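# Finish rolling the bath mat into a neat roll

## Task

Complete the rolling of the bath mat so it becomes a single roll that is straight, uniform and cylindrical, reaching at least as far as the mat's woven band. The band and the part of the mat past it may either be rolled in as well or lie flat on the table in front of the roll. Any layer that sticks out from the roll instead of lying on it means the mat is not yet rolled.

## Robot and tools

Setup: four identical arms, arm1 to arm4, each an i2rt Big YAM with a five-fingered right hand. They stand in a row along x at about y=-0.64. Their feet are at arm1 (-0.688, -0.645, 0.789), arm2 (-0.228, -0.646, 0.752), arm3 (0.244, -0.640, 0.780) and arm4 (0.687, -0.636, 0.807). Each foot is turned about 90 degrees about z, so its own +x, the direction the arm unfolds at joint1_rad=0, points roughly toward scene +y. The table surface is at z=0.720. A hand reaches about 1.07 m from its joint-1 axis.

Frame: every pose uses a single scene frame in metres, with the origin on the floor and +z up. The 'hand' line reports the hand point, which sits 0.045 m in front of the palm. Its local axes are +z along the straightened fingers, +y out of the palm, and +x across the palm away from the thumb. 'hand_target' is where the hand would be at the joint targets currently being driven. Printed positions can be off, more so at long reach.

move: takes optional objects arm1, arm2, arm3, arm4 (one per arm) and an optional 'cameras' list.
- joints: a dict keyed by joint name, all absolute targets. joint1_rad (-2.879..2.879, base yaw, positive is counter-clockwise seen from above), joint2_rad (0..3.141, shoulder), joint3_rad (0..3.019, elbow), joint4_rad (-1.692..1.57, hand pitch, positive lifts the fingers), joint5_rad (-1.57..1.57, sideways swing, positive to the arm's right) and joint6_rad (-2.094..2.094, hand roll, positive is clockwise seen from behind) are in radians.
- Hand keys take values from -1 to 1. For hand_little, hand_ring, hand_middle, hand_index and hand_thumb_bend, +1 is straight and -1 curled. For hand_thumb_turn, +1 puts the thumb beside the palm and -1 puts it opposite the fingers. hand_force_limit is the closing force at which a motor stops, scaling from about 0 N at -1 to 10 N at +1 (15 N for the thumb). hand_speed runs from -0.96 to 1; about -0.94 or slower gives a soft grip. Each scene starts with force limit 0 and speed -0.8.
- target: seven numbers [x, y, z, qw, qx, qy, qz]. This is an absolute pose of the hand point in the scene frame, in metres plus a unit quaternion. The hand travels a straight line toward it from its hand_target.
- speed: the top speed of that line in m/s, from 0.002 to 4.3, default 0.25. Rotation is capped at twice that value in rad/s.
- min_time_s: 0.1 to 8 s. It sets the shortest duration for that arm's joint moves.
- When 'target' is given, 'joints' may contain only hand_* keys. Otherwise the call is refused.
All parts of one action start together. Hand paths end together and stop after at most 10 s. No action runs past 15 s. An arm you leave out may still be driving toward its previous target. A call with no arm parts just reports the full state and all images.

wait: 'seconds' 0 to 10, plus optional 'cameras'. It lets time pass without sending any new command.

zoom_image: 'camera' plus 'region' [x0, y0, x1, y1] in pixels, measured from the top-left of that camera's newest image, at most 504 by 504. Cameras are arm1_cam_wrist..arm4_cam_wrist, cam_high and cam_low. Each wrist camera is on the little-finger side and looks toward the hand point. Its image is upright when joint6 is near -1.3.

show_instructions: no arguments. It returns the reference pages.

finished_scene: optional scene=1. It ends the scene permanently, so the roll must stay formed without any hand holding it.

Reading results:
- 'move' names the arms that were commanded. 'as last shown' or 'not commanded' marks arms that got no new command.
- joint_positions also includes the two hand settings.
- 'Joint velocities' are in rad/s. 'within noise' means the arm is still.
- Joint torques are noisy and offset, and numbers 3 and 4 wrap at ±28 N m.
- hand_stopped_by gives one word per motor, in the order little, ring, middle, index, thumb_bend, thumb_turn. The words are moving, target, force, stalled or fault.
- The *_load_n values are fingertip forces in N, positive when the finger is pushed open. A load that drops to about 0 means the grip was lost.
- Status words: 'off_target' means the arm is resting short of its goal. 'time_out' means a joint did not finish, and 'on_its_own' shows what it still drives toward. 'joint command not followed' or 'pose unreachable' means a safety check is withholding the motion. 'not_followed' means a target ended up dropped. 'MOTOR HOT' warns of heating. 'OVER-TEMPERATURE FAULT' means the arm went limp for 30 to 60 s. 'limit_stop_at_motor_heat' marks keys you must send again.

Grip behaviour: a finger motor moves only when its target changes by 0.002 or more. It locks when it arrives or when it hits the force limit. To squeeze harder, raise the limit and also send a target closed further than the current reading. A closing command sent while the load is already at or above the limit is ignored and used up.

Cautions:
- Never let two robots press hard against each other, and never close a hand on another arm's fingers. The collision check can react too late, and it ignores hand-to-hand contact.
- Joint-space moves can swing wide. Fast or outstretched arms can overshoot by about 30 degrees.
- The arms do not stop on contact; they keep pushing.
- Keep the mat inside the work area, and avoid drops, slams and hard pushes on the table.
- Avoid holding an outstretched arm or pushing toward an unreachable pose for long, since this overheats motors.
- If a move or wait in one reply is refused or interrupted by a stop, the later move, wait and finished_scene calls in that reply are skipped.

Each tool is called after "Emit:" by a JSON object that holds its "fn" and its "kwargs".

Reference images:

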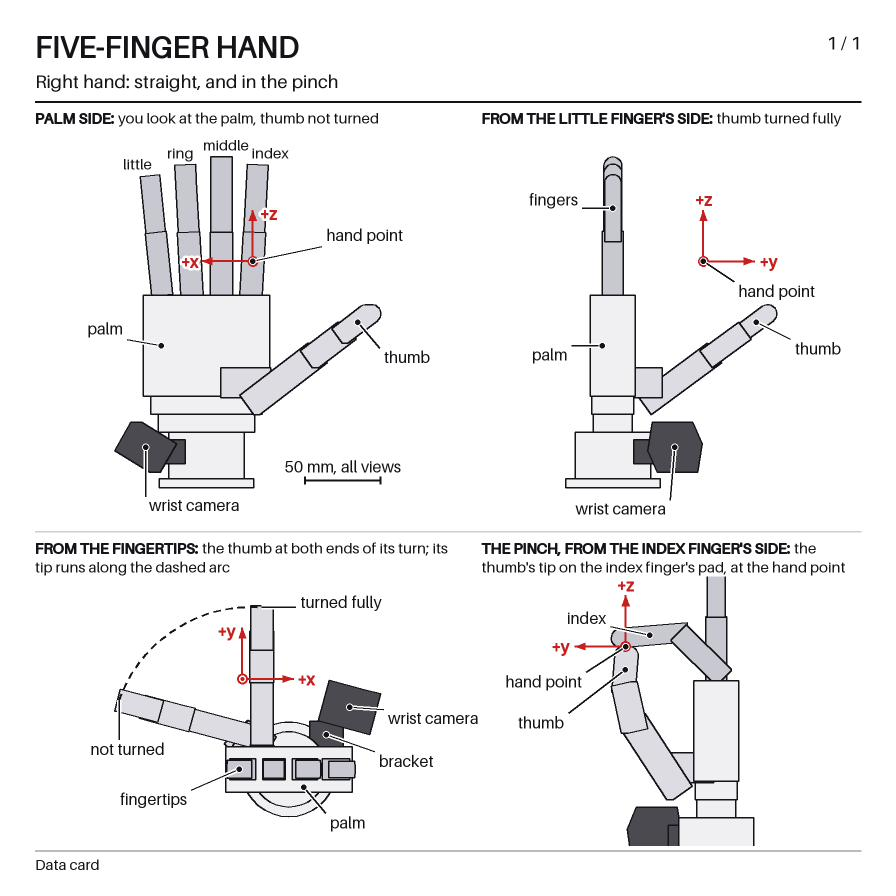

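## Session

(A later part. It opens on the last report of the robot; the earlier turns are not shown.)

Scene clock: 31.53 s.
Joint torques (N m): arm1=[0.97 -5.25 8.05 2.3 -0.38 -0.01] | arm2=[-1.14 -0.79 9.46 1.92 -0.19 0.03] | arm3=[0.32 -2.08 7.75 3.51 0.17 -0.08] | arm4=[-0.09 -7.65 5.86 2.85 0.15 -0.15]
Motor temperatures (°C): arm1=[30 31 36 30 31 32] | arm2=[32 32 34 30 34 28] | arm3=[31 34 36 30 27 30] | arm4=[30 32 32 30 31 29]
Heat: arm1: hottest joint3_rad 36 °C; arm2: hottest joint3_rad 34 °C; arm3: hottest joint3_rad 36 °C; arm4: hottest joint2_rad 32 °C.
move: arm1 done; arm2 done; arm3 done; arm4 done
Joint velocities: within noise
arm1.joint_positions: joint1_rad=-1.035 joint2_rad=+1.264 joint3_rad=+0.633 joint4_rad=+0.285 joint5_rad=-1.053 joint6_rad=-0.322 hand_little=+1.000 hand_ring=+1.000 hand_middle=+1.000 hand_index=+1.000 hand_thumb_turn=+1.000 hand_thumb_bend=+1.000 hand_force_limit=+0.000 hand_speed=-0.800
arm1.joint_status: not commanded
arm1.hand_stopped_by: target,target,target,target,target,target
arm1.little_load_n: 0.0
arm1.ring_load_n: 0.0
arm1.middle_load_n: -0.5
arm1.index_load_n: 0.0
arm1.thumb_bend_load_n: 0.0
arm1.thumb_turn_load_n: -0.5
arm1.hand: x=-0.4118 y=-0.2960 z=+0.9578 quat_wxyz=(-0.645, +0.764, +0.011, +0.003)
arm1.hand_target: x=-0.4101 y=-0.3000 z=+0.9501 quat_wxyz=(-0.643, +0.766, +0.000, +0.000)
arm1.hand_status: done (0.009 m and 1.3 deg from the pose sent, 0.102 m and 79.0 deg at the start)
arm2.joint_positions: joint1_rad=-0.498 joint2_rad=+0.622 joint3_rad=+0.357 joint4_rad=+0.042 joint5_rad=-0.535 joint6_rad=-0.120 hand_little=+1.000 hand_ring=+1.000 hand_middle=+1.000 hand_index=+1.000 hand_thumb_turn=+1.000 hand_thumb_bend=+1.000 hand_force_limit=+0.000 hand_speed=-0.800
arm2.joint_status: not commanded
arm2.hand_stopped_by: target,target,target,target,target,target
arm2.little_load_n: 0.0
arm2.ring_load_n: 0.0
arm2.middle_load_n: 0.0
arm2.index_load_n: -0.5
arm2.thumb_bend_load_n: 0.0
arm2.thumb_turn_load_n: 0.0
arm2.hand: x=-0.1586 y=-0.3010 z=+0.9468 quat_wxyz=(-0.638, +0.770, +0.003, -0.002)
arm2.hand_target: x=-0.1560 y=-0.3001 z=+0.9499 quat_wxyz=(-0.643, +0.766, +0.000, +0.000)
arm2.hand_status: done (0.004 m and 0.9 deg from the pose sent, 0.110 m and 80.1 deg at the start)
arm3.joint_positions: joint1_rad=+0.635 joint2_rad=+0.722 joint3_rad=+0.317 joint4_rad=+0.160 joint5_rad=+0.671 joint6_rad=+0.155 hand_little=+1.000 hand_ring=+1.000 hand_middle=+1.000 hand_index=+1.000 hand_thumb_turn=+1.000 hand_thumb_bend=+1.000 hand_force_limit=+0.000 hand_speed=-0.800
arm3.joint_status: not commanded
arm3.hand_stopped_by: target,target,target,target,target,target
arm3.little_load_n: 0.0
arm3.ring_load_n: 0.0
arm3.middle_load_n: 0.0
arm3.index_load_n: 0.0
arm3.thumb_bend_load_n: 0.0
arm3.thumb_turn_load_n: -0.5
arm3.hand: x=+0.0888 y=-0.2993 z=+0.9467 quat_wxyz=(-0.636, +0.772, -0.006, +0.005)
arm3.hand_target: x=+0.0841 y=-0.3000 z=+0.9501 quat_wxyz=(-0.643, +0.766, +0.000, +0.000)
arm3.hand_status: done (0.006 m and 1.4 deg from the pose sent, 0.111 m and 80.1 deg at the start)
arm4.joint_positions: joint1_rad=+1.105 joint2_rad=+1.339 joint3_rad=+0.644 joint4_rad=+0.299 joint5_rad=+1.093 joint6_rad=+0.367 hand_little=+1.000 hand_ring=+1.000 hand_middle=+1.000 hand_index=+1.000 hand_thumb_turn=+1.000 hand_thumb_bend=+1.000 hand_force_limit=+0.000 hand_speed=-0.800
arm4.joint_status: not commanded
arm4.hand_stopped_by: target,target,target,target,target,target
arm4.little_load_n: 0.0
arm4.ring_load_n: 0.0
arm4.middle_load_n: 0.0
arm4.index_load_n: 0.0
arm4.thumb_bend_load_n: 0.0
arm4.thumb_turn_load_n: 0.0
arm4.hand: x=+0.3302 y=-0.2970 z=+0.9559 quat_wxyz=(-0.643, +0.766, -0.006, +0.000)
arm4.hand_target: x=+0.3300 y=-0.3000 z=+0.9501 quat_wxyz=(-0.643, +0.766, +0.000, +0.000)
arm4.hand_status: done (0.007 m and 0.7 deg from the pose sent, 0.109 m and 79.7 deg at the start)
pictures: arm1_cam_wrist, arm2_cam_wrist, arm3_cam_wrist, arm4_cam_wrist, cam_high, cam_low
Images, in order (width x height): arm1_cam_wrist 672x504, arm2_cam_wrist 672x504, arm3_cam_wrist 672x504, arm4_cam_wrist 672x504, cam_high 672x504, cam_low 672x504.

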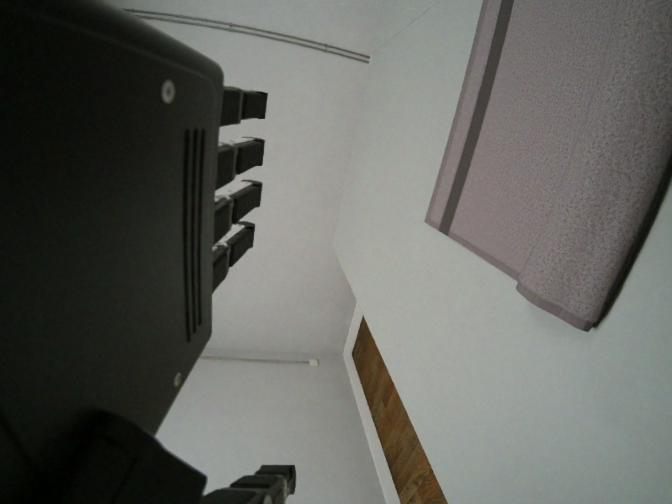

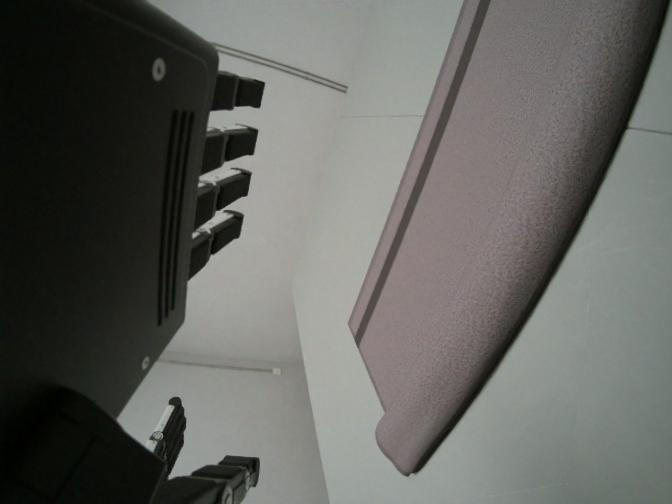

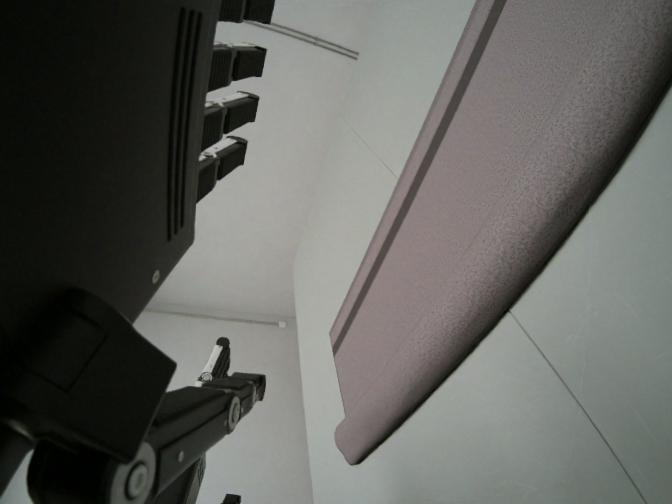

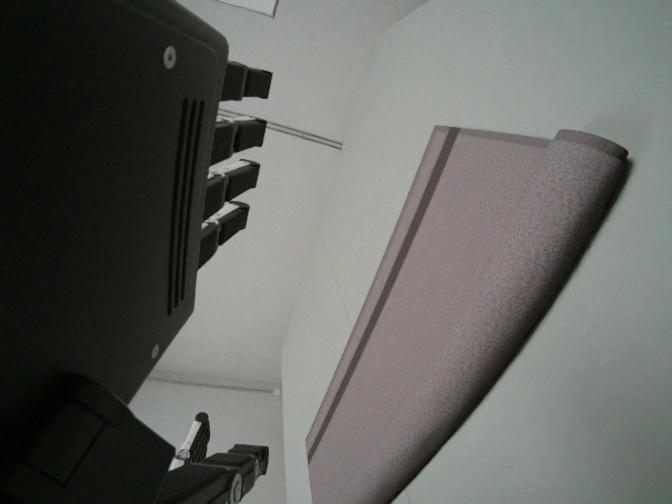

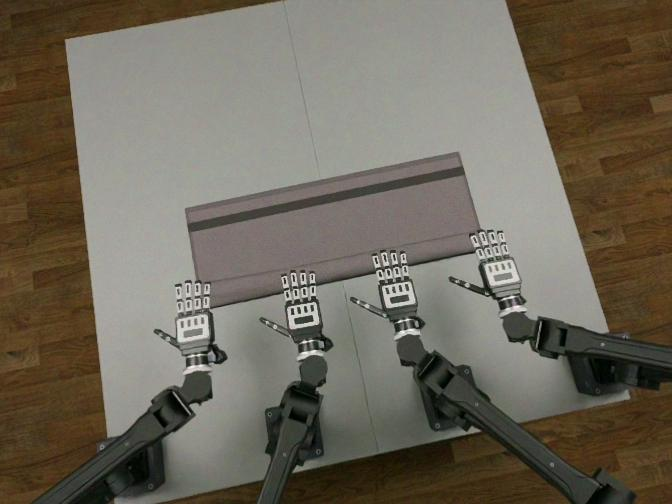

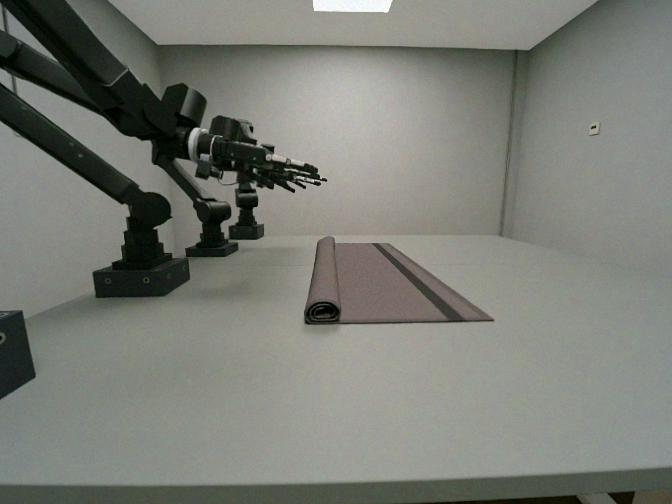

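Emit:
{"fn": "move", "kwargs": {"arm1": {"target": [-0.40, -0.25, 0.80, 0.656, -0.755, 0, 0], "speed": 0.2, "joints": {"hand_little": 0.93, "hand_ring": 0.93, "hand_middle": 0.93, "hand_index": 0.93}}, "arm2": {"target": [-0.156, -0.25, 0.80, 0.656, -0.755, 0, 0], "speed": 0.2, "joints": {"hand_little": 0.93, "hand_ring": 0.93, "hand_middle": 0.93, "hand_index": 0.93}}, "arm3": {"target": [0.084, -0.25, 0.80, 0.656, -0.755, 0, 0], "speed": 0.2, "joints": {"hand_little": 0.93, "hand_ring": 0.93, "hand_middle": 0.93, "hand_index": 0.93}}, "arm4": {"target": [0.33, -0.25, 0.80, 0.656, -0.755, 0, 0], "speed": 0.2, "joints": {"hand_little": 0.93, "hand_ring": 0.93, "hand_middle": 0.93, "hand_index": 0.93}}, "cameras": ["cam_low", "cam_high", "arm4_cam_wrist"]}}

Emit:
{"fn": "zoom_image", "kwargs": {"camera": "cam_low", "region": [200, 200, 420, 365]}}

Emit:
{"fn": "zoom_image", "kwargs": {"camera": "cam_high", "region": [140, 140, 540, 400]}}

Scene clock: 34.63 s.
Joint torques (N m): arm1=[1.44 -8.53 6.35 2.77 -0.16 0.03] | arm2=[-0.44 -5.77 3.56 2.03 -0.13 0.07] | arm3=[-1.96 -7.47 2.14 3.6 0.06 -0.09] | arm4=[-1.38 -10.7 3.89 2.99 0.02 -0.16]
Motor temperatures (°C): arm1=[30 31 36 30 31 32] | arm2=[32 32 34 30 34 28] | arm3=[31 34 36 30 27 30] | arm4=[30 32 32 30 31 29]
Heat: arm1: hottest joint3_rad 36 °C; arm2: hottest joint3_rad 34 °C; arm3: hottest joint3_rad 36 °C; arm4: hottest joint2_rad 32 °C.
move: arm1 done; arm2 done; arm3 done; arm4 done
Joint velocities: within noise
arm1.joint_positions: joint1_rad=-0.960 joint2_rad=+1.818 joint3_rad=+0.577 joint4_rad=+0.982 joint5_rad=-0.974 joint6_rad=-0.215 hand_little=+0.930 hand_ring=+0.930 hand_middle=+0.930 hand_index=+0.930 hand_thumb_turn=+1.000 hand_thumb_bend=+1.000 hand_force_limit=+0.000 hand_speed=-0.800
arm1.joint_status: all done
arm1.hand_stopped_by: target,target,target,target,target,target
arm1.little_load_n: 0.0
arm1.ring_load_n: 0.0
arm1.middle_load_n: 0.0
arm1.index_load_n: 0.0
arm1.thumb_bend_load_n: 0.0
arm1.thumb_turn_load_n: 0.0
arm1.hand: x=-0.4026 y=-0.2570 z=+0.8017 quat_wxyz=(-0.654, +0.757, -0.002, +0.001)
arm1.hand_target: x=-0.4001 y=-0.2502 z=+0.8001 quat_wxyz=(-0.656, +0.755, +0.000, +0.000)
arm1.hand_status: done (0.008 m and 0.4 deg from the pose sent, 0.165 m and 2.1 deg at the start)
arm2.joint_positions: joint1_rad=-0.407 joint2_rad=+1.481 joint3_rad=+0.198 joint4_rad=+1.117 joint5_rad=-0.439 joint6_rad=-0.081 hand_little=+0.930 hand_ring=+0.930 hand_middle=+0.930 hand_index=+0.930 hand_thumb_turn=+1.000 hand_thumb_bend=+1.000 hand_force_limit=+0.000 hand_speed=-0.800
arm2.joint_status: all done
arm2.hand_stopped_by: target,target,target,target,target,target
arm2.little_load_n: 0.0
arm2.ring_load_n: 0.0
arm2.middle_load_n: 0.0
arm2.index_load_n: 0.0
arm2.thumb_bend_load_n: -0.5
arm2.thumb_turn_load_n: 0.0
arm2.hand: x=-0.1540 y=-0.2497 z=+0.7994 quat_wxyz=(-0.653, +0.757, +0.001, +0.004)
arm2.hand_target: x=-0.1561 y=-0.2500 z=+0.8000 quat_wxyz=(-0.656, +0.755, +0.000, +0.000)
arm2.hand_status: done (0.002 m and 0.6 deg from the pose sent, 0.156 m and 2.8 deg at the start)
arm3.joint_positions: joint1_rad=+0.538 joint2_rad=+1.668 joint3_rad=+0.212 joint4_rad=+1.275 joint5_rad=+0.557 joint6_rad=+0.103 hand_little=+0.930 hand_ring=+0.930 hand_middle=+0.930 hand_index=+0.930 hand_thumb_turn=+1.000 hand_thumb_bend=+1.000 hand_force_limit=+0.000 hand_speed=-0.800
arm3.joint_status: all done
arm3.hand_stopped_by: target,target,target,target,target,target
arm3.little_load_n: 0.0
arm3.ring_load_n: 0.0
arm3.middle_load_n: 0.0
arm3.index_load_n: 0.0
arm3.thumb_bend_load_n: 0.0
arm3.thumb_turn_load_n: 0.0
arm3.hand: x=+0.0799 y=-0.2537 z=+0.7984 quat_wxyz=(-0.651, +0.759, +0.001, -0.005)
arm3.hand_target: x=+0.0840 y=-0.2502 z=+0.8000 quat_wxyz=(-0.656, +0.755, +0.000, +0.000)
arm3.hand_status: done (0.006 m and 1.0 deg from the pose sent, 0.155 m and 3.1 deg at the start)
arm4.joint_positions: joint1_rad=+1.008 joint2_rad=+1.886 joint3_rad=+0.590 joint4_rad=+1.006 joint5_rad=+1.000 joint6_rad=+0.240 hand_little=+0.930 hand_ring=+0.930 hand_middle=+0.930 hand_index=+0.930 hand_thumb_turn=+1.000 hand_thumb_bend=+1.000 hand_force_limit=+0.000 hand_speed=-0.800
arm4.joint_status: all done
arm4.hand_stopped_by: target,target,target,target,target,target
arm4.little_load_n: 0.0
arm4.ring_load_n: 0.0
arm4.middle_load_n: 0.0
arm4.index_load_n: 0.0
arm4.thumb_bend_load_n: 0.0
arm4.thumb_turn_load_n: 0.0
arm4.hand: x=+0.3333 y=-0.2556 z=+0.7989 quat_wxyz=(-0.652, +0.758, +0.004, +0.002)
arm4.hand_target: x=+0.3301 y=-0.2501 z=+0.8000 quat_wxyz=(-0.656, +0.755, +0.000, +0.000)
arm4.hand_status: done (0.007 m and 0.8 deg from the pose sent, 0.163 m and 2.1 deg at the start)
pictures: arm4_cam_wrist, cam_high, cam_low
Images, in order (width x height): arm4_cam_wrist 672x504, cam_high 672x504, cam_low 672x504.

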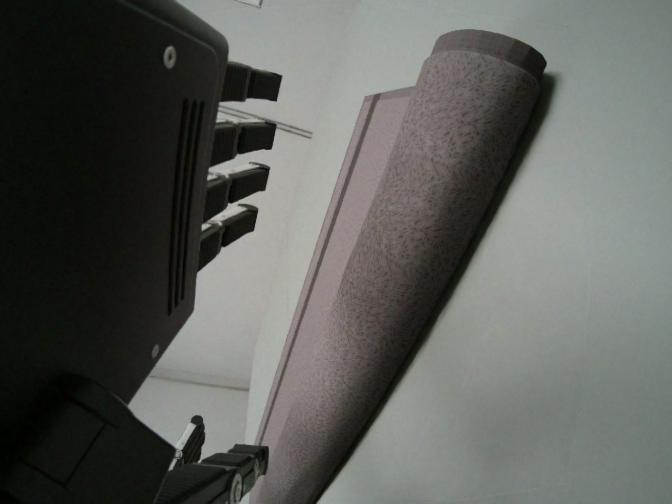

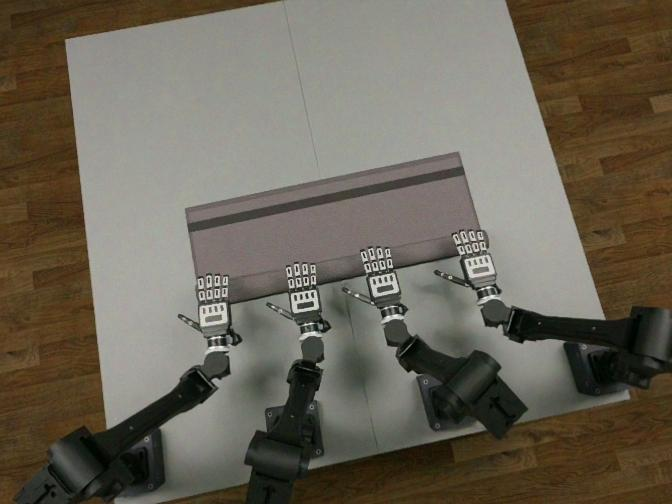

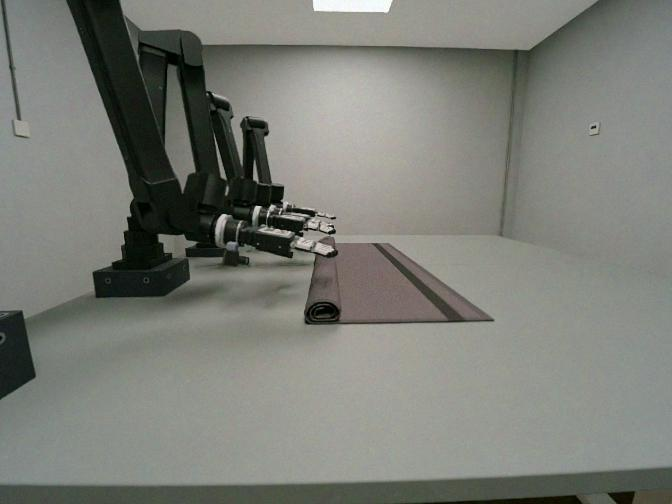

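Scaled by 2.291 from the camera's image (finer frame: 960x720).

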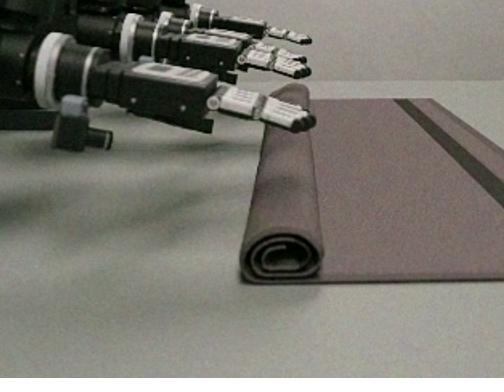

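Scaled by 1.260 from the camera's image (finer frame: 960x720).

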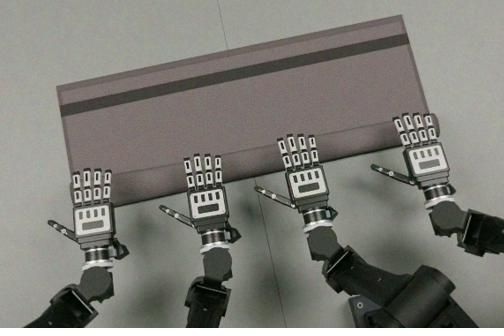

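Emit:
{"fn": "move", "kwargs": {"arm1": {"target": [-0.40, -0.255, 0.745, 0.656, -0.755, 0, 0], "speed": 0.1}, "arm2": {"target": [-0.156, -0.26, 0.745, 0.656, -0.755, 0, 0], "speed": 0.1}, "arm3": {"target": [0.084, -0.26, 0.745, 0.656, -0.755, 0, 0], "speed": 0.1}, "arm4": {"target": [0.33, -0.255, 0.745, 0.656, -0.755, 0, 0], "speed": 0.1}, "cameras": ["cam_low", "cam_high"]}}

Emit:
{"fn": "zoom_image", "kwargs": {"camera": "cam_low", "region": [200, 200, 420, 365]}}

Scene clock: 36.57 s.
Joint torques (N m): arm1=[0.73 -9.58 4.62 2.56 -0.35 0.01] | arm2=[-1.55 -8.18 0.57 2.15 -0.12 0.05] | arm3=[0.03 -9.82 0.28 3.55 0.22 0.13] | arm4=[0.15 -10.87 3.07 2.82 0.32 -0.09]
Motor temperatures (°C): arm1=[30 31 36 30 31 32] | arm2=[32 32 34 30 34 28] | arm3=[31 34 36 30 27 30] | arm4=[30 32 32 30 31 29]
Heat: arm1: hottest joint3_rad 36 °C; arm2: hottest joint3_rad 34 °C; arm3: hottest joint3_rad 36 °C; arm4: hottest joint2_rad 32 °C.
move: arm1 done; arm2 done; arm3 off_target; arm4 off_target
Joint velocities: within noise
arm1.joint_positions: joint1_rad=-0.960 joint2_rad=+2.012 joint3_rad=+0.592 joint4_rad=+1.157 joint5_rad=-0.977 joint6_rad=-0.215 hand_little=+0.930 hand_ring=+0.930 hand_middle=+0.930 hand_index=+0.930 hand_thumb_turn=+1.000 hand_thumb_bend=+1.000 hand_force_limit=+0.000 hand_speed=-0.800
arm1.joint_status: not commanded
arm1.hand_stopped_by: target,target,target,target,target,target
arm1.little_load_n: -0.5
arm1.ring_load_n: 0.0
arm1.middle_load_n: 0.0
arm1.index_load_n: 0.0
arm1.thumb_bend_load_n: 0.0
arm1.thumb_turn_load_n: -0.5
arm1.hand: x=-0.4049 y=-0.2582 z=+0.7481 quat_wxyz=(-0.653, +0.757, -0.002, -0.001)
arm1.hand_target: x=-0.4000 y=-0.2551 z=+0.7451 quat_wxyz=(-0.656, +0.755, +0.000, +0.000)
arm1.hand_status: done (0.007 m and 0.5 deg from the pose sent, 0.057 m and 0.4 deg at the start)
arm2.joint_positions: joint1_rad=-0.416 joint2_rad=+1.876 joint3_rad=+0.184 joint4_rad=+1.521 joint5_rad=-0.458 joint6_rad=-0.081 hand_little=+0.930 hand_ring=+0.930 hand_middle=+0.930 hand_index=+0.930 hand_thumb_turn=+1.000 hand_thumb_bend=+1.000 hand_force_limit=+0.000 hand_speed=-0.800
arm2.joint_status: not commanded
arm2.hand_stopped_by: target,target,target,target,target,target
arm2.little_load_n: 0.0
arm2.ring_load_n: 0.0
arm2.middle_load_n: 0.0
arm2.index_load_n: 0.0
arm2.thumb_bend_load_n: 0.0
arm2.thumb_turn_load_n: 0.0
arm2.hand: x=-0.1586 y=-0.2598 z=+0.7434 quat_wxyz=(-0.652, +0.758, +0.003, -0.002)
arm2.hand_target: x=-0.1560 y=-0.2600 z=+0.7451 quat_wxyz=(-0.656, +0.755, +0.000, +0.000)
arm2.hand_status: done (0.003 m and 0.7 deg from the pose sent, 0.055 m and 0.6 deg at the start)
arm3.joint_positions: joint1_rad=+0.538 joint2_rad=+1.984 joint3_rad=+0.222 joint4_rad=+1.531 joint5_rad=+0.578 joint6_rad=+0.102 hand_little=+0.930 hand_ring=+0.930 hand_middle=+0.930 hand_index=+0.930 hand_thumb_turn=+1.000 hand_thumb_bend=+1.000 hand_force_limit=+0.000 hand_speed=-0.800
arm3.joint_status: not commanded
arm3.hand_stopped_by: target,target,target,target,target,target
arm3.little_load_n: 0.0
arm3.ring_load_n: 0.0
arm3.middle_load_n: 0.0
arm3.index_load_n: 0.0
arm3.thumb_bend_load_n: 0.0
arm3.thumb_turn_load_n: 0.0
arm3.hand: x=+0.0902 y=-0.2628 z=+0.7407 quat_wxyz=(-0.636, +0.772, +0.003, +0.013)
arm3.hand_target: x=+0.0838 y=-0.2600 z=+0.7454 quat_wxyz=(-0.644, +0.765, -0.001, +0.004)
arm3.hand_status: off_target (0.008 m and 3.4 deg from the pose sent, 0.054 m and 1.0 deg at the start; a joint's target at an end of its range on 30 of 45 steps)
arm4.joint_positions: joint1_rad=+1.008 joint2_rad=+2.080 joint3_rad=+0.607 joint4_rad=+1.171 joint5_rad=+1.007 joint6_rad=+0.240 hand_little=+0.930 hand_ring=+0.930 hand_middle=+0.930 hand_index=+0.930 hand_thumb_turn=+1.000 hand_thumb_bend=+1.000 hand_force_limit=+0.000 hand_speed=-0.800
arm4.joint_status: not commanded
arm4.hand_stopped_by: target,target,target,target,target,target
arm4.little_load_n: 0.0
arm4.ring_load_n: 0.0
arm4.middle_load_n: 0.0
arm4.index_load_n: -0.5
arm4.thumb_bend_load_n: -0.5
arm4.thumb_turn_load_n: -0.5
arm4.hand: x=+0.3400 y=-0.2581 z=+0.7426 quat_wxyz=(-0.650, +0.760, +0.005, +0.009)
arm4.hand_target: x=+0.3302 y=-0.2552 z=+0.7451 quat_wxyz=(-0.656, +0.755, +0.000, +0.000)
arm4.hand_status: off_target (0.011 m and 1.5 deg from the pose sent, 0.054 m and 0.8 deg at the start)
pictures: cam_high, cam_low
Images, in order (width x height): cam_high 672x504, cam_low 672x504.

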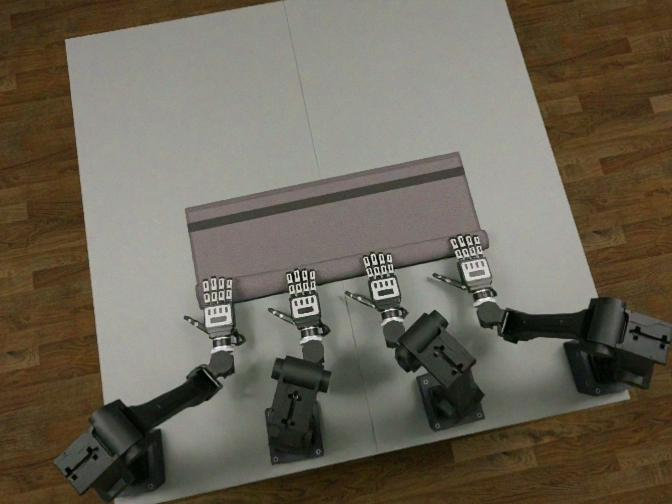

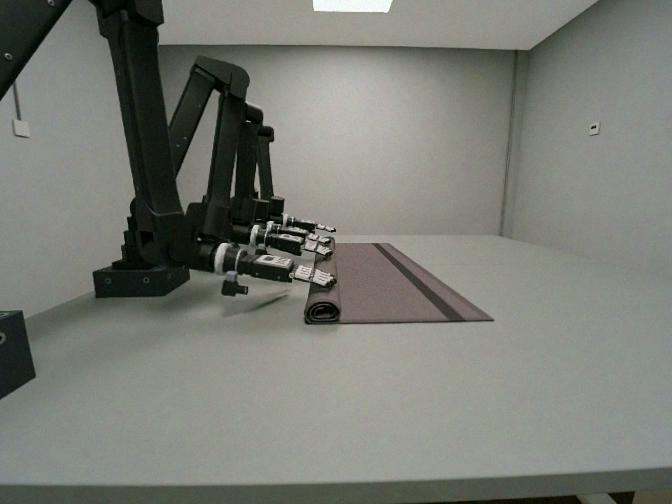

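Scaled by 2.291 from the camera's image (finer frame: 960x720).

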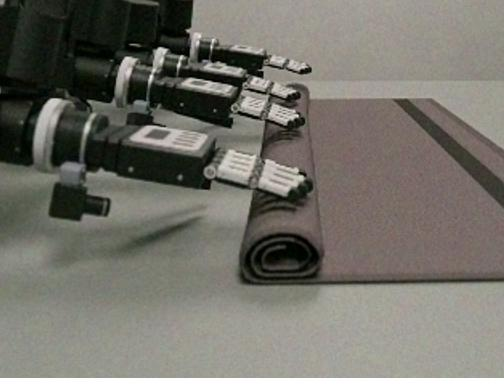

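Emit:
{"fn": "move", "kwargs": {"arm1": {"target": [-0.40, -0.25, 0.725, 0.656, -0.755, 0, 0], "speed": 0.06}, "arm2": {"target": [-0.156, -0.25, 0.727, 0.656, -0.755, 0, 0], "speed": 0.06}, "arm3": {"target": [0.084, -0.25, 0.727, 0.656, -0.755, 0, 0], "speed": 0.06}, "arm4": {"target": [0.32, -0.25, 0.727, 0.656, -0.755, 0, 0], "speed": 0.06}, "cameras": ["cam_low", "cam_high"]}}

Emit:
{"fn": "zoom_image", "kwargs": {"camera": "cam_low", "region": [200, 200, 420, 365]}}

Scene clock: 38.13 s.
Joint torques (N m): arm1=[2.61 -8.94 3.73 2.66 -0.14 -0.01] | arm2=[-0.38 -8.47 0.58 2.02 0.16 -0.04] | arm3=[-1.9 -10.11 0.09 3.58 0.08 0.18] | arm4=[0.21 -11.81 2.74 2.99 0.15 -0.11]
Motor temperatures (°C): arm1=[30 31 36 30 31 32] | arm2=[32 32 34 30 34 28] | arm3=[31 34 36 30 27 30] | arm4=[30 32 32 30 31 29]
Heat: arm1: hottest joint3_rad 36 °C; arm2: hottest joint3_rad 34 °C; arm3: hottest joint3_rad 36 °C; arm4: hottest joint2_rad 32 °C.
move: arm1 done; arm2 done; arm3 off_target; arm4 off_target
Joint velocities: within noise
arm1.joint_positions: joint1_rad=-0.960 joint2_rad=+2.085 joint3_rad=+0.616 joint4_rad=+1.213 joint5_rad=-0.974 joint6_rad=-0.215 hand_little=+0.930 hand_ring=+0.930 hand_middle=+0.930 hand_index=+0.930 hand_thumb_turn=+1.000 hand_thumb_bend=+1.000 hand_force_limit=+0.000 hand_speed=-0.800
arm1.joint_status: not commanded
arm1.hand_stopped_by: target,target,target,target,target,target
arm1.little_load_n: 0.0
arm1.ring_load_n: -0.5
arm1.middle_load_n: -0.5
arm1.index_load_n: 0.0
arm1.thumb_bend_load_n: -0.5
arm1.thumb_turn_load_n: 0.0
arm1.hand: x=-0.4007 y=-0.2559 z=+0.7293 quat_wxyz=(-0.654, +0.756, -0.001, +0.002)
arm1.hand_target: x=-0.4002 y=-0.2502 z=+0.7251 quat_wxyz=(-0.656, +0.755, +0.000, +0.000)
arm1.hand_status: done (0.007 m and 0.4 deg from the pose sent, 0.025 m and 0.5 deg at the start)
arm2.joint_positions: joint1_rad=-0.413 joint2_rad=+1.952 joint3_rad=+0.215 joint4_rad=+1.542 joint5_rad=-0.447 joint6_rad=-0.081 hand_little=+0.930 hand_ring=+0.930 hand_middle=+0.930 hand_index=+0.930 hand_thumb_turn=+1.000 hand_thumb_bend=+1.000 hand_force_limit=+0.000 hand_speed=-0.800
arm2.joint_status: not commanded
arm2.hand_stopped_by: target,target,target,target,target,target
arm2.little_load_n: 0.0
arm2.ring_load_n: 0.0
arm2.middle_load_n: 0.0
arm2.index_load_n: 0.0
arm2.thumb_bend_load_n: 0.0
arm2.thumb_turn_load_n: 0.0
arm2.hand: x=-0.1551 y=-0.2538 z=+0.7258 quat_wxyz=(-0.644, +0.765, -0.002, -0.003)
arm2.hand_target: x=-0.1559 y=-0.2499 z=+0.7274 quat_wxyz=(-0.649, +0.761, +0.001, -0.001)
arm2.hand_status: done (0.004 m and 1.9 deg from the pose sent, 0.019 m and 0.7 deg at the start; a joint's target at an end of its range on 30 of 34 steps)
arm3.joint_positions: joint1_rad=+0.538 joint2_rad=+2.042 joint3_rad=+0.262 joint4_rad=+1.531 joint5_rad=+0.564 joint6_rad=+0.102 hand_little=+0.930 hand_ring=+0.930 hand_middle=+0.930 hand_index=+0.930 hand_thumb_turn=+1.000 hand_thumb_bend=+1.000 hand_force_limit=+0.000 hand_speed=-0.800
arm3.joint_status: not commanded
arm3.hand_stopped_by: target,target,target,target,target,target
arm3.little_load_n: 0.0
arm3.ring_load_n: 0.0
arm3.middle_load_n: 0.0
arm3.index_load_n: 0.0
arm3.thumb_bend_load_n: 0.0
arm3.thumb_turn_load_n: 0.0
arm3.hand: x=+0.0823 y=-0.2553 z=+0.7245 quat_wxyz=(-0.629, +0.777, +0.011, +0.011)
arm3.hand_target: x=+0.0838 y=-0.2499 z=+0.7275 quat_wxyz=(-0.636, +0.772, -0.001, +0.007)
arm3.hand_status: off_target (0.006 m and 4.4 deg from the pose sent, 0.020 m and 3.4 deg at the start; a joint's target at an end of its range on 34 of 34 steps)
arm4.joint_positions: joint1_rad=+1.009 joint2_rad=+2.143 joint3_rad=+0.653 joint4_rad=+1.192 joint5_rad=+1.013 joint6_rad=+0.240 hand_little=+0.930 hand_ring=+0.930 hand_middle=+0.930 hand_index=+0.930 hand_thumb_turn=+1.000 hand_thumb_bend=+1.000 hand_force_limit=+0.000 hand_speed=-0.800
arm4.joint_status: not commanded
arm4.hand_stopped_by: target,target,target,target,target,target
arm4.little_load_n: 0.5
arm4.ring_load_n: 0.0
arm4.middle_load_n: 0.0
arm4.index_load_n: 0.0
arm4.thumb_bend_load_n: 0.0
arm4.thumb_turn_load_n: 0.0
arm4.hand: x=+0.3304 y=-0.2515 z=+0.7270 quat_wxyz=(-0.651, +0.759, +0.002, +0.010)
arm4.hand_target: x=+0.3202 y=-0.2502 z=+0.7271 quat_wxyz=(-0.656, +0.755, +0.000, +0.000)
arm4.hand_status: off_target (0.011 m and 1.3 deg from the pose sent, 0.027 m and 1.5 deg at the start)
pictures: cam_high, cam_low
Images, in order (width x height): cam_high 672x504, cam_low 672x504.

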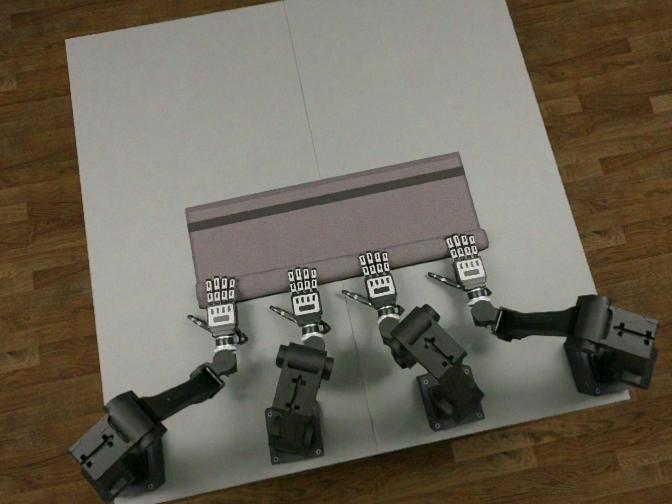

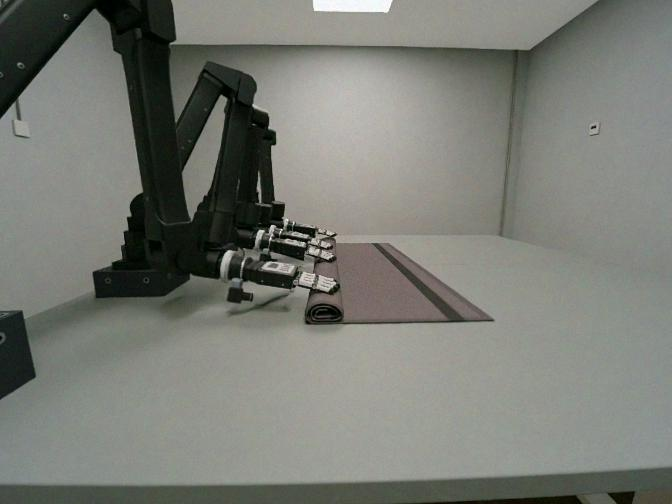

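Scaled by 2.291 from the camera's image (finer frame: 960x720).

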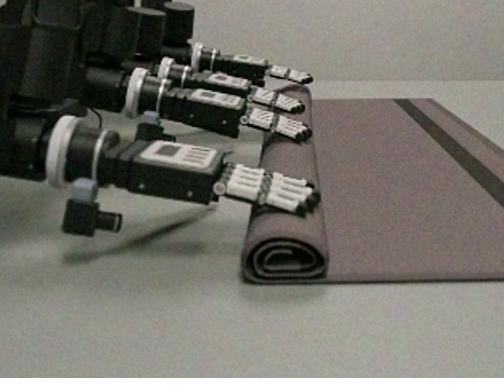

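Emit:
{"fn": "move", "kwargs": {"arm1": {"target": [-0.40, -0.235, 0.715, 0.656, -0.755, 0, 0], "speed": 0.06}, "arm2": {"target": [-0.156, -0.235, 0.72, 0.656, -0.755, 0, 0], "speed": 0.06}, "arm3": {"target": [0.084, -0.235, 0.72, 0.656, -0.755, 0, 0], "speed": 0.06}, "arm4": {"target": [0.315, -0.235, 0.718, 0.656, -0.755, 0, 0], "speed": 0.06}, "cameras": ["cam_low", "cam_high"]}}

Emit:
{"fn": "zoom_image", "kwargs": {"camera": "cam_low", "region": [200, 200, 420, 365]}}

Scene clock: 39.47 s.
Joint torques (N m): arm1=[1.03 -10.34 3.67 2.7 -0.16 0.09] | arm2=[0.09 -9.47 0.95 1.84 0.12 0.09] | arm3=[-2.08 -10.64 0.23 3.58 0.08 0.09] | arm4=[-1.32 -12.16 2.8 2.82 -0.11 -0.17]
Motor temperatures (°C): arm1=[30 32 36 30 31 32] | arm2=[32 32 34 30 34 28] | arm3=[31 34 36 30 27 30] | arm4=[30 32 32 30 31 29]
Heat: arm1: hottest joint3_rad 36 °C; arm2: hottest joint3_rad 34 °C; arm3: hottest joint3_rad 36 °C; arm4: hottest joint2_rad 32 °C.
move: arm1 done; arm2 done; arm3 off_target; arm4 done
Joint velocities: within noise
arm1.joint_positions: joint1_rad=-0.928 joint2_rad=+2.124 joint3_rad=+0.648 joint4_rad=+1.232 joint5_rad=-0.943 joint6_rad=-0.202 hand_little=+0.930 hand_ring=+0.930 hand_middle=+0.930 hand_index=+0.930 hand_thumb_turn=+1.000 hand_thumb_bend=+1.000 hand_force_limit=+0.000 hand_speed=-0.800
arm1.joint_status: not commanded
arm1.hand_stopped_by: target,target,target,target,target,target
arm1.little_load_n: 0.0
arm1.ring_load_n: 0.0
arm1.middle_load_n: 0.0
arm1.index_load_n: 0.0
arm1.thumb_bend_load_n: 0.0
arm1.thumb_turn_load_n: 0.0
arm1.hand: x=-0.3999 y=-0.2406 z=+0.7202 quat_wxyz=(-0.655, +0.756, -0.001, +0.003)
arm1.hand_target: x=-0.4000 y=-0.2352 z=+0.7151 quat_wxyz=(-0.656, +0.755, +0.000, +0.000)
arm1.hand_status: done (0.008 m and 0.4 deg from the pose sent, 0.025 m and 0.4 deg at the start)
arm2.joint_positions: joint1_rad=-0.389 joint2_rad=+1.987 joint3_rad=+0.256 joint4_rad=+1.543 joint5_rad=-0.421 joint6_rad=-0.081 hand_little=+0.930 hand_ring=+0.930 hand_middle=+0.930 hand_index=+0.930 hand_thumb_turn=+1.000 hand_thumb_bend=+1.000 hand_force_limit=+0.000 hand_speed=-0.800
arm2.joint_status: not commanded
arm2.hand_stopped_by: target,target,target,target,target,target
arm2.little_load_n: 0.0
arm2.ring_load_n: 0.0
arm2.middle_load_n: 0.0
arm2.index_load_n: 0.0
arm2.thumb_bend_load_n: 0.0
arm2.thumb_turn_load_n: -0.5
arm2.hand: x=-0.1538 y=-0.2386 z=+0.7193 quat_wxyz=(-0.645, +0.764, +0.000, +0.001)
arm2.hand_target: x=-0.1559 y=-0.2349 z=+0.7203 quat_wxyz=(-0.649, +0.760, +0.001, -0.001)
arm2.hand_status: done (0.004 m and 1.6 deg from the pose sent, 0.020 m and 1.9 deg at the start; a joint's target at an end of its range on 32 of 32 steps)
arm3.joint_positions: joint1_rad=+0.509 joint2_rad=+2.073 joint3_rad=+0.301 joint4_rad=+1.531 joint5_rad=+0.533 joint6_rad=+0.102 hand_little=+0.930 hand_ring=+0.930 hand_middle=+0.930 hand_index=+0.930 hand_thumb_turn=+1.000 hand_thumb_bend=+1.000 hand_force_limit=+0.000 hand_speed=-0.800
arm3.joint_status: not commanded
arm3.hand_stopped_by: target,target,target,target,target,target
arm3.little_load_n: 0.0
arm3.ring_load_n: 0.0
arm3.middle_load_n: 0.0
arm3.index_load_n: 0.0
arm3.thumb_bend_load_n: 0.0
arm3.thumb_turn_load_n: 0.0
arm3.hand: x=+0.0810 y=-0.2407 z=+0.7179 quat_wxyz=(-0.630, +0.776, +0.007, +0.007)
arm3.hand_target: x=+0.0838 y=-0.2349 z=+0.7205 quat_wxyz=(-0.637, +0.771, -0.001, +0.006)
arm3.hand_status: off_target (0.007 m and 4.0 deg from the pose sent, 0.021 m and 4.4 deg at the start; a joint's target at an end of its range on 32 of 32 steps)
arm4.joint_positions: joint1_rad=+0.997 joint2_rad=+2.177 joint3_rad=+0.694 joint4_rad=+1.201 joint5_rad=+0.992 joint6_rad=+0.235 hand_little=+0.930 hand_ring=+0.930 hand_middle=+0.930 hand_index=+0.930 hand_thumb_turn=+1.000 hand_thumb_bend=+1.000 hand_force_limit=+0.000 hand_speed=-0.800
arm4.joint_status: not commanded
arm4.hand_stopped_by: target,target,target,target,target,target
arm4.little_load_n: 0.0
arm4.ring_load_n: 0.0
arm4.middle_load_n: 0.0
arm4.index_load_n: 0.0
arm4.thumb_bend_load_n: 0.0
arm4.thumb_turn_load_n: 0.0
arm4.hand: x=+0.3192 y=-0.2409 z=+0.7207 quat_wxyz=(-0.653, +0.757, +0.001, +0.002)
arm4.hand_target: x=+0.3152 y=-0.2351 z=+0.7182 quat_wxyz=(-0.656, +0.755, +0.000, +0.000)
arm4.hand_status: done (0.008 m and 0.5 deg from the pose sent, 0.024 m and 1.3 deg at the start)
pictures: cam_high, cam_low
Images, in order (width x height): cam_high 672x504, cam_low 672x504.

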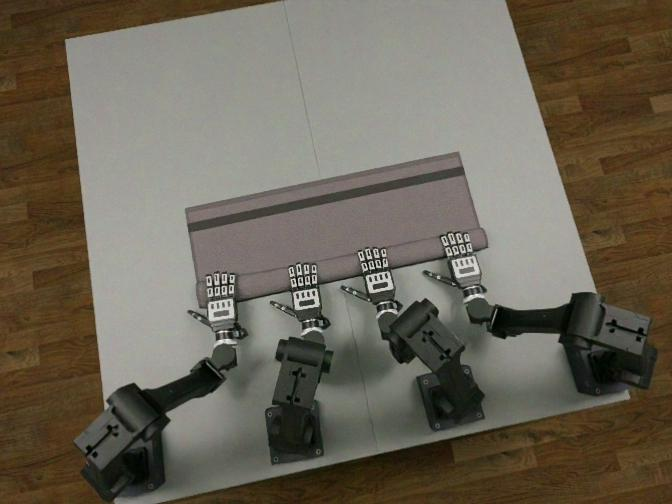

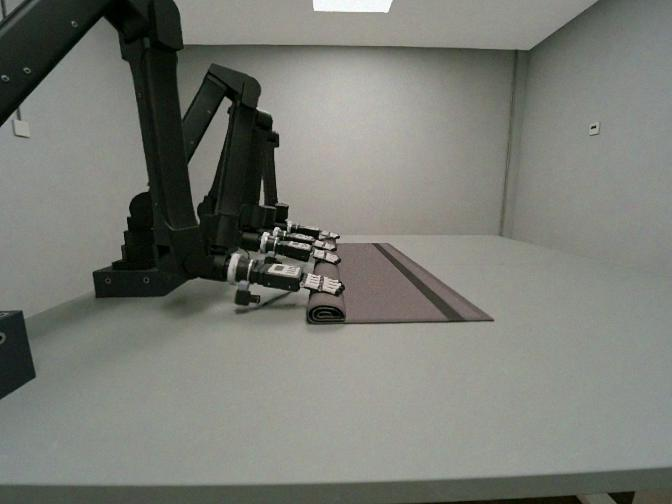

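Scaled by 2.291 from the camera's image (finer frame: 960x720).

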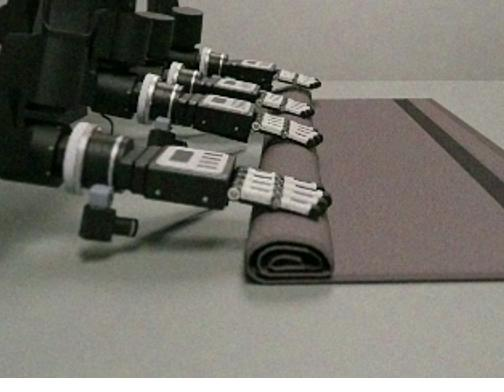

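Emit:
{"fn": "move", "kwargs": {"arm1": {"target": [-0.40, -0.20, 0.713, 0.656, -0.755, 0, 0], "speed": 0.06}, "arm2": {"target": [-0.156, -0.20, 0.718, 0.656, -0.755, 0, 0], "speed": 0.06}, "arm3": {"target": [0.084, -0.20, 0.718, 0.656, -0.755, 0, 0], "speed": 0.06}, "arm4": {"target": [0.315, -0.20, 0.716, 0.656, -0.755, 0, 0], "speed": 0.06}, "cameras": ["cam_low", "cam_high", "arm1_cam_wrist"]}}

Emit:
{"fn": "zoom_image", "kwargs": {"camera": "cam_low", "region": [200, 200, 420, 365]}}

Emit:
{"fn": "zoom_image", "kwargs": {"camera": "cam_high", "region": [140, 140, 540, 400]}}

Scene clock: 41.07 s.
Joint torques (N m): arm1=[2.14 -10.29 4.48 1.85 -0.08 0] | arm2=[0.09 -10.7 1.61 1.46 0.09 0.08] | arm3=[-2.26 -11.46 0.94 3.62 0.09 -0.09] | arm4=[-0.97 -12.28 3.33 2.26 0.09 -0.17]
Motor temperatures (°C): arm1=[30 32 36 30 31 32] | arm2=[32 32 33 30 34 28] | arm3=[31 34 36 30 27 30] | arm4=[30 32 32 30 31 29]
Heat: arm1: hottest joint3_rad 36 °C; arm2: hottest joint5_rad 34 °C; arm3: hottest joint3_rad 36 °C; arm4: hottest joint2_rad 32 °C.
move: arm1 done; arm2 done; arm3 off_target; arm4 done
Joint velocities: within noise
arm1.joint_positions: joint1_rad=-0.858 joint2_rad=+2.142 joint3_rad=+0.706 joint4_rad=+1.232 joint5_rad=-0.875 joint6_rad=-0.176 hand_little=+0.930 hand_ring=+0.930 hand_middle=+0.930 hand_index=+0.930 hand_thumb_turn=+1.000 hand_thumb_bend=+1.000 hand_force_limit=+0.000 hand_speed=-0.800
arm1.joint_status: not commanded
arm1.hand_stopped_by: target,target,target,target,target,target
arm1.little_load_n: 0.0
arm1.ring_load_n: 0.0
arm1.middle_load_n: 0.0
arm1.index_load_n: 0.0
arm1.thumb_bend_load_n: 0.0
arm1.thumb_turn_load_n: 0.0
arm1.hand: x=-0.3986 y=-0.2047 z=+0.7221 quat_wxyz=(-0.659, +0.752, +0.005, +0.009)
arm1.hand_target: x=-0.4002 y=-0.2003 z=+0.7131 quat_wxyz=(-0.656, +0.755, +0.000, +0.000)
arm1.hand_status: done (0.010 m and 1.2 deg from the pose sent, 0.041 m and 0.4 deg at the start)
arm2.joint_positions: joint1_rad=-0.339 joint2_rad=+2.005 joint3_rad=+0.333 joint4_rad=+1.521 joint5_rad=-0.369 joint6_rad=-0.065 hand_little=+0.930 hand_ring=+0.930 hand_middle=+0.930 hand_index=+0.930 hand_thumb_turn=+1.000 hand_thumb_bend=+1.000 hand_force_limit=+0.000 hand_speed=-0.800
arm2.joint_status: not commanded
arm2.hand_stopped_by: target,target,target,target,target,target
arm2.little_load_n: 0.0
arm2.ring_load_n: 0.0
arm2.middle_load_n: 0.0
arm2.index_load_n: 0.0
arm2.thumb_bend_load_n: 0.0
arm2.thumb_turn_load_n: 0.0
arm2.hand: x=-0.1533 y=-0.2044 z=+0.7204 quat_wxyz=(-0.657, +0.754, +0.000, +0.005)
arm2.hand_target: x=-0.1560 y=-0.2002 z=+0.7180 quat_wxyz=(-0.656, +0.755, +0.000, +0.000)
arm2.hand_status: done (0.006 m and 0.5 deg from the pose sent, 0.039 m and 1.6 deg at the start)
arm3.joint_positions: joint1_rad=+0.448 joint2_rad=+2.105 joint3_rad=+0.373 joint4_rad=+1.531 joint5_rad=+0.467 joint6_rad=+0.093 hand_little=+0.930 hand_ring=+0.930 hand_middle=+0.930 hand_index=+0.930 hand_thumb_turn=+1.000 hand_thumb_bend=+1.000 hand_force_limit=+0.000 hand_speed=-0.800
arm3.joint_status: not commanded
arm3.hand_stopped_by: target,target,target,target,target,target
arm3.little_load_n: 0.0
arm3.ring_load_n: 0.0
arm3.middle_load_n: 0.0
arm3.index_load_n: 0.0
arm3.thumb_bend_load_n: 0.0
arm3.thumb_turn_load_n: 0.0
arm3.hand: x=+0.0796 y=-0.2081 z=+0.7159 quat_wxyz=(-0.641, +0.768, +0.002, -0.004)
arm3.hand_target: x=+0.0840 y=-0.2000 z=+0.7183 quat_wxyz=(-0.650, +0.760, -0.001, +0.002)
arm3.hand_status: off_target (0.009 m and 2.3 deg from the pose sent, 0.041 m and 4.0 deg at the start; a joint's target at an end of its range on 36 of 36 steps)
arm4.joint_positions: joint1_rad=+0.930 joint2_rad=+2.198 joint3_rad=+0.749 joint4_rad=+1.201 joint5_rad=+0.921 joint6_rad=+0.208 hand_little=+0.930 hand_ring=+0.930 hand_middle=+0.930 hand_index=+0.930 hand_thumb_turn=+1.000 hand_thumb_bend=+1.000 hand_force_limit=+0.000 hand_speed=-0.800
arm4.joint_status: not commanded
arm4.hand_stopped_by: target,target,target,target,target,target
arm4.little_load_n: 0.0
arm4.ring_load_n: 0.0
arm4.middle_load_n: 0.0
arm4.index_load_n: 0.0
arm4.thumb_bend_load_n: 0.0
arm4.thumb_turn_load_n: 0.0
arm4.hand: x=+0.3169 y=-0.2075 z=+0.7194 quat_wxyz=(-0.654, +0.756, +0.000, -0.004)
arm4.hand_target: x=+0.3152 y=-0.2001 z=+0.7162 quat_wxyz=(-0.656, +0.755, +0.000, +0.000)
arm4.hand_status: done (0.008 m and 0.5 deg from the pose sent, 0.041 m and 0.5 deg at the start)
pictures: arm1_cam_wrist, cam_high, cam_low
Images, in order (width x height): arm1_cam_wrist 672x504, cam_high 672x504, cam_low 672x504.

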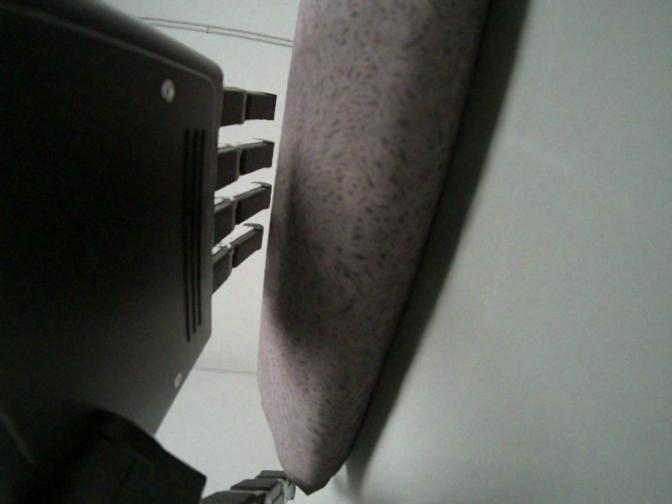

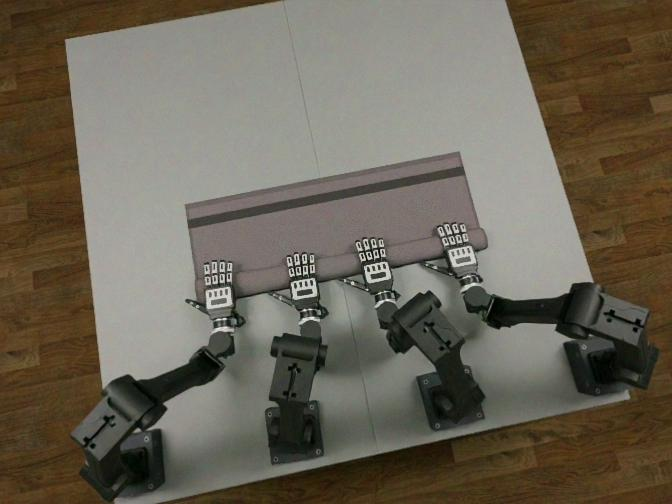

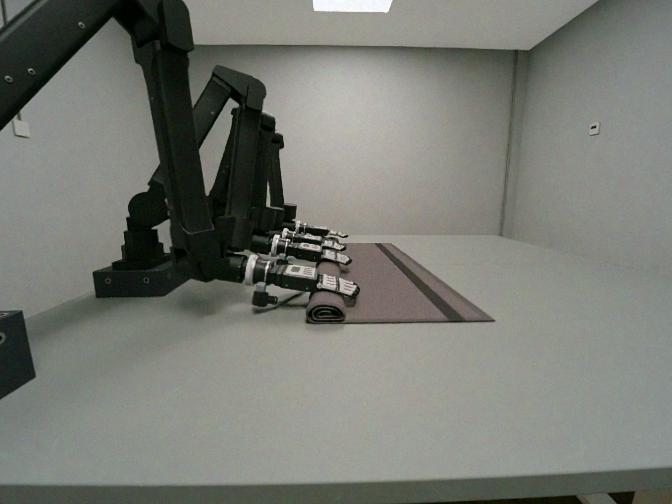

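Scaled by 2.291 from the camera's image (finer frame: 960x720).

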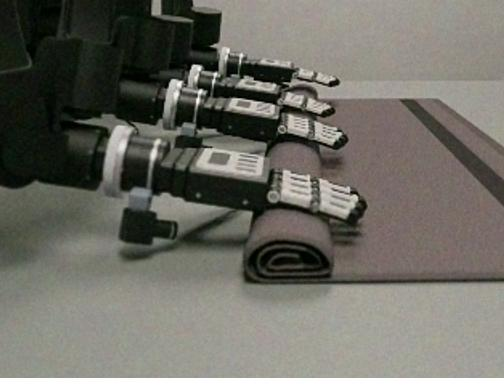

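Scaled by 1.260 from the camera's image (finer frame: 960x720).

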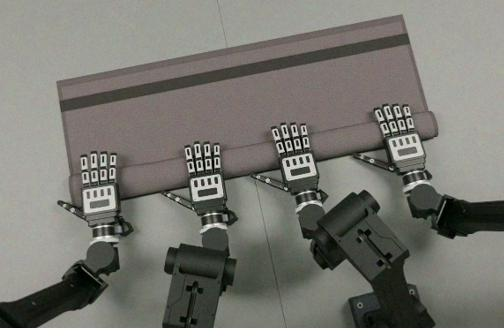

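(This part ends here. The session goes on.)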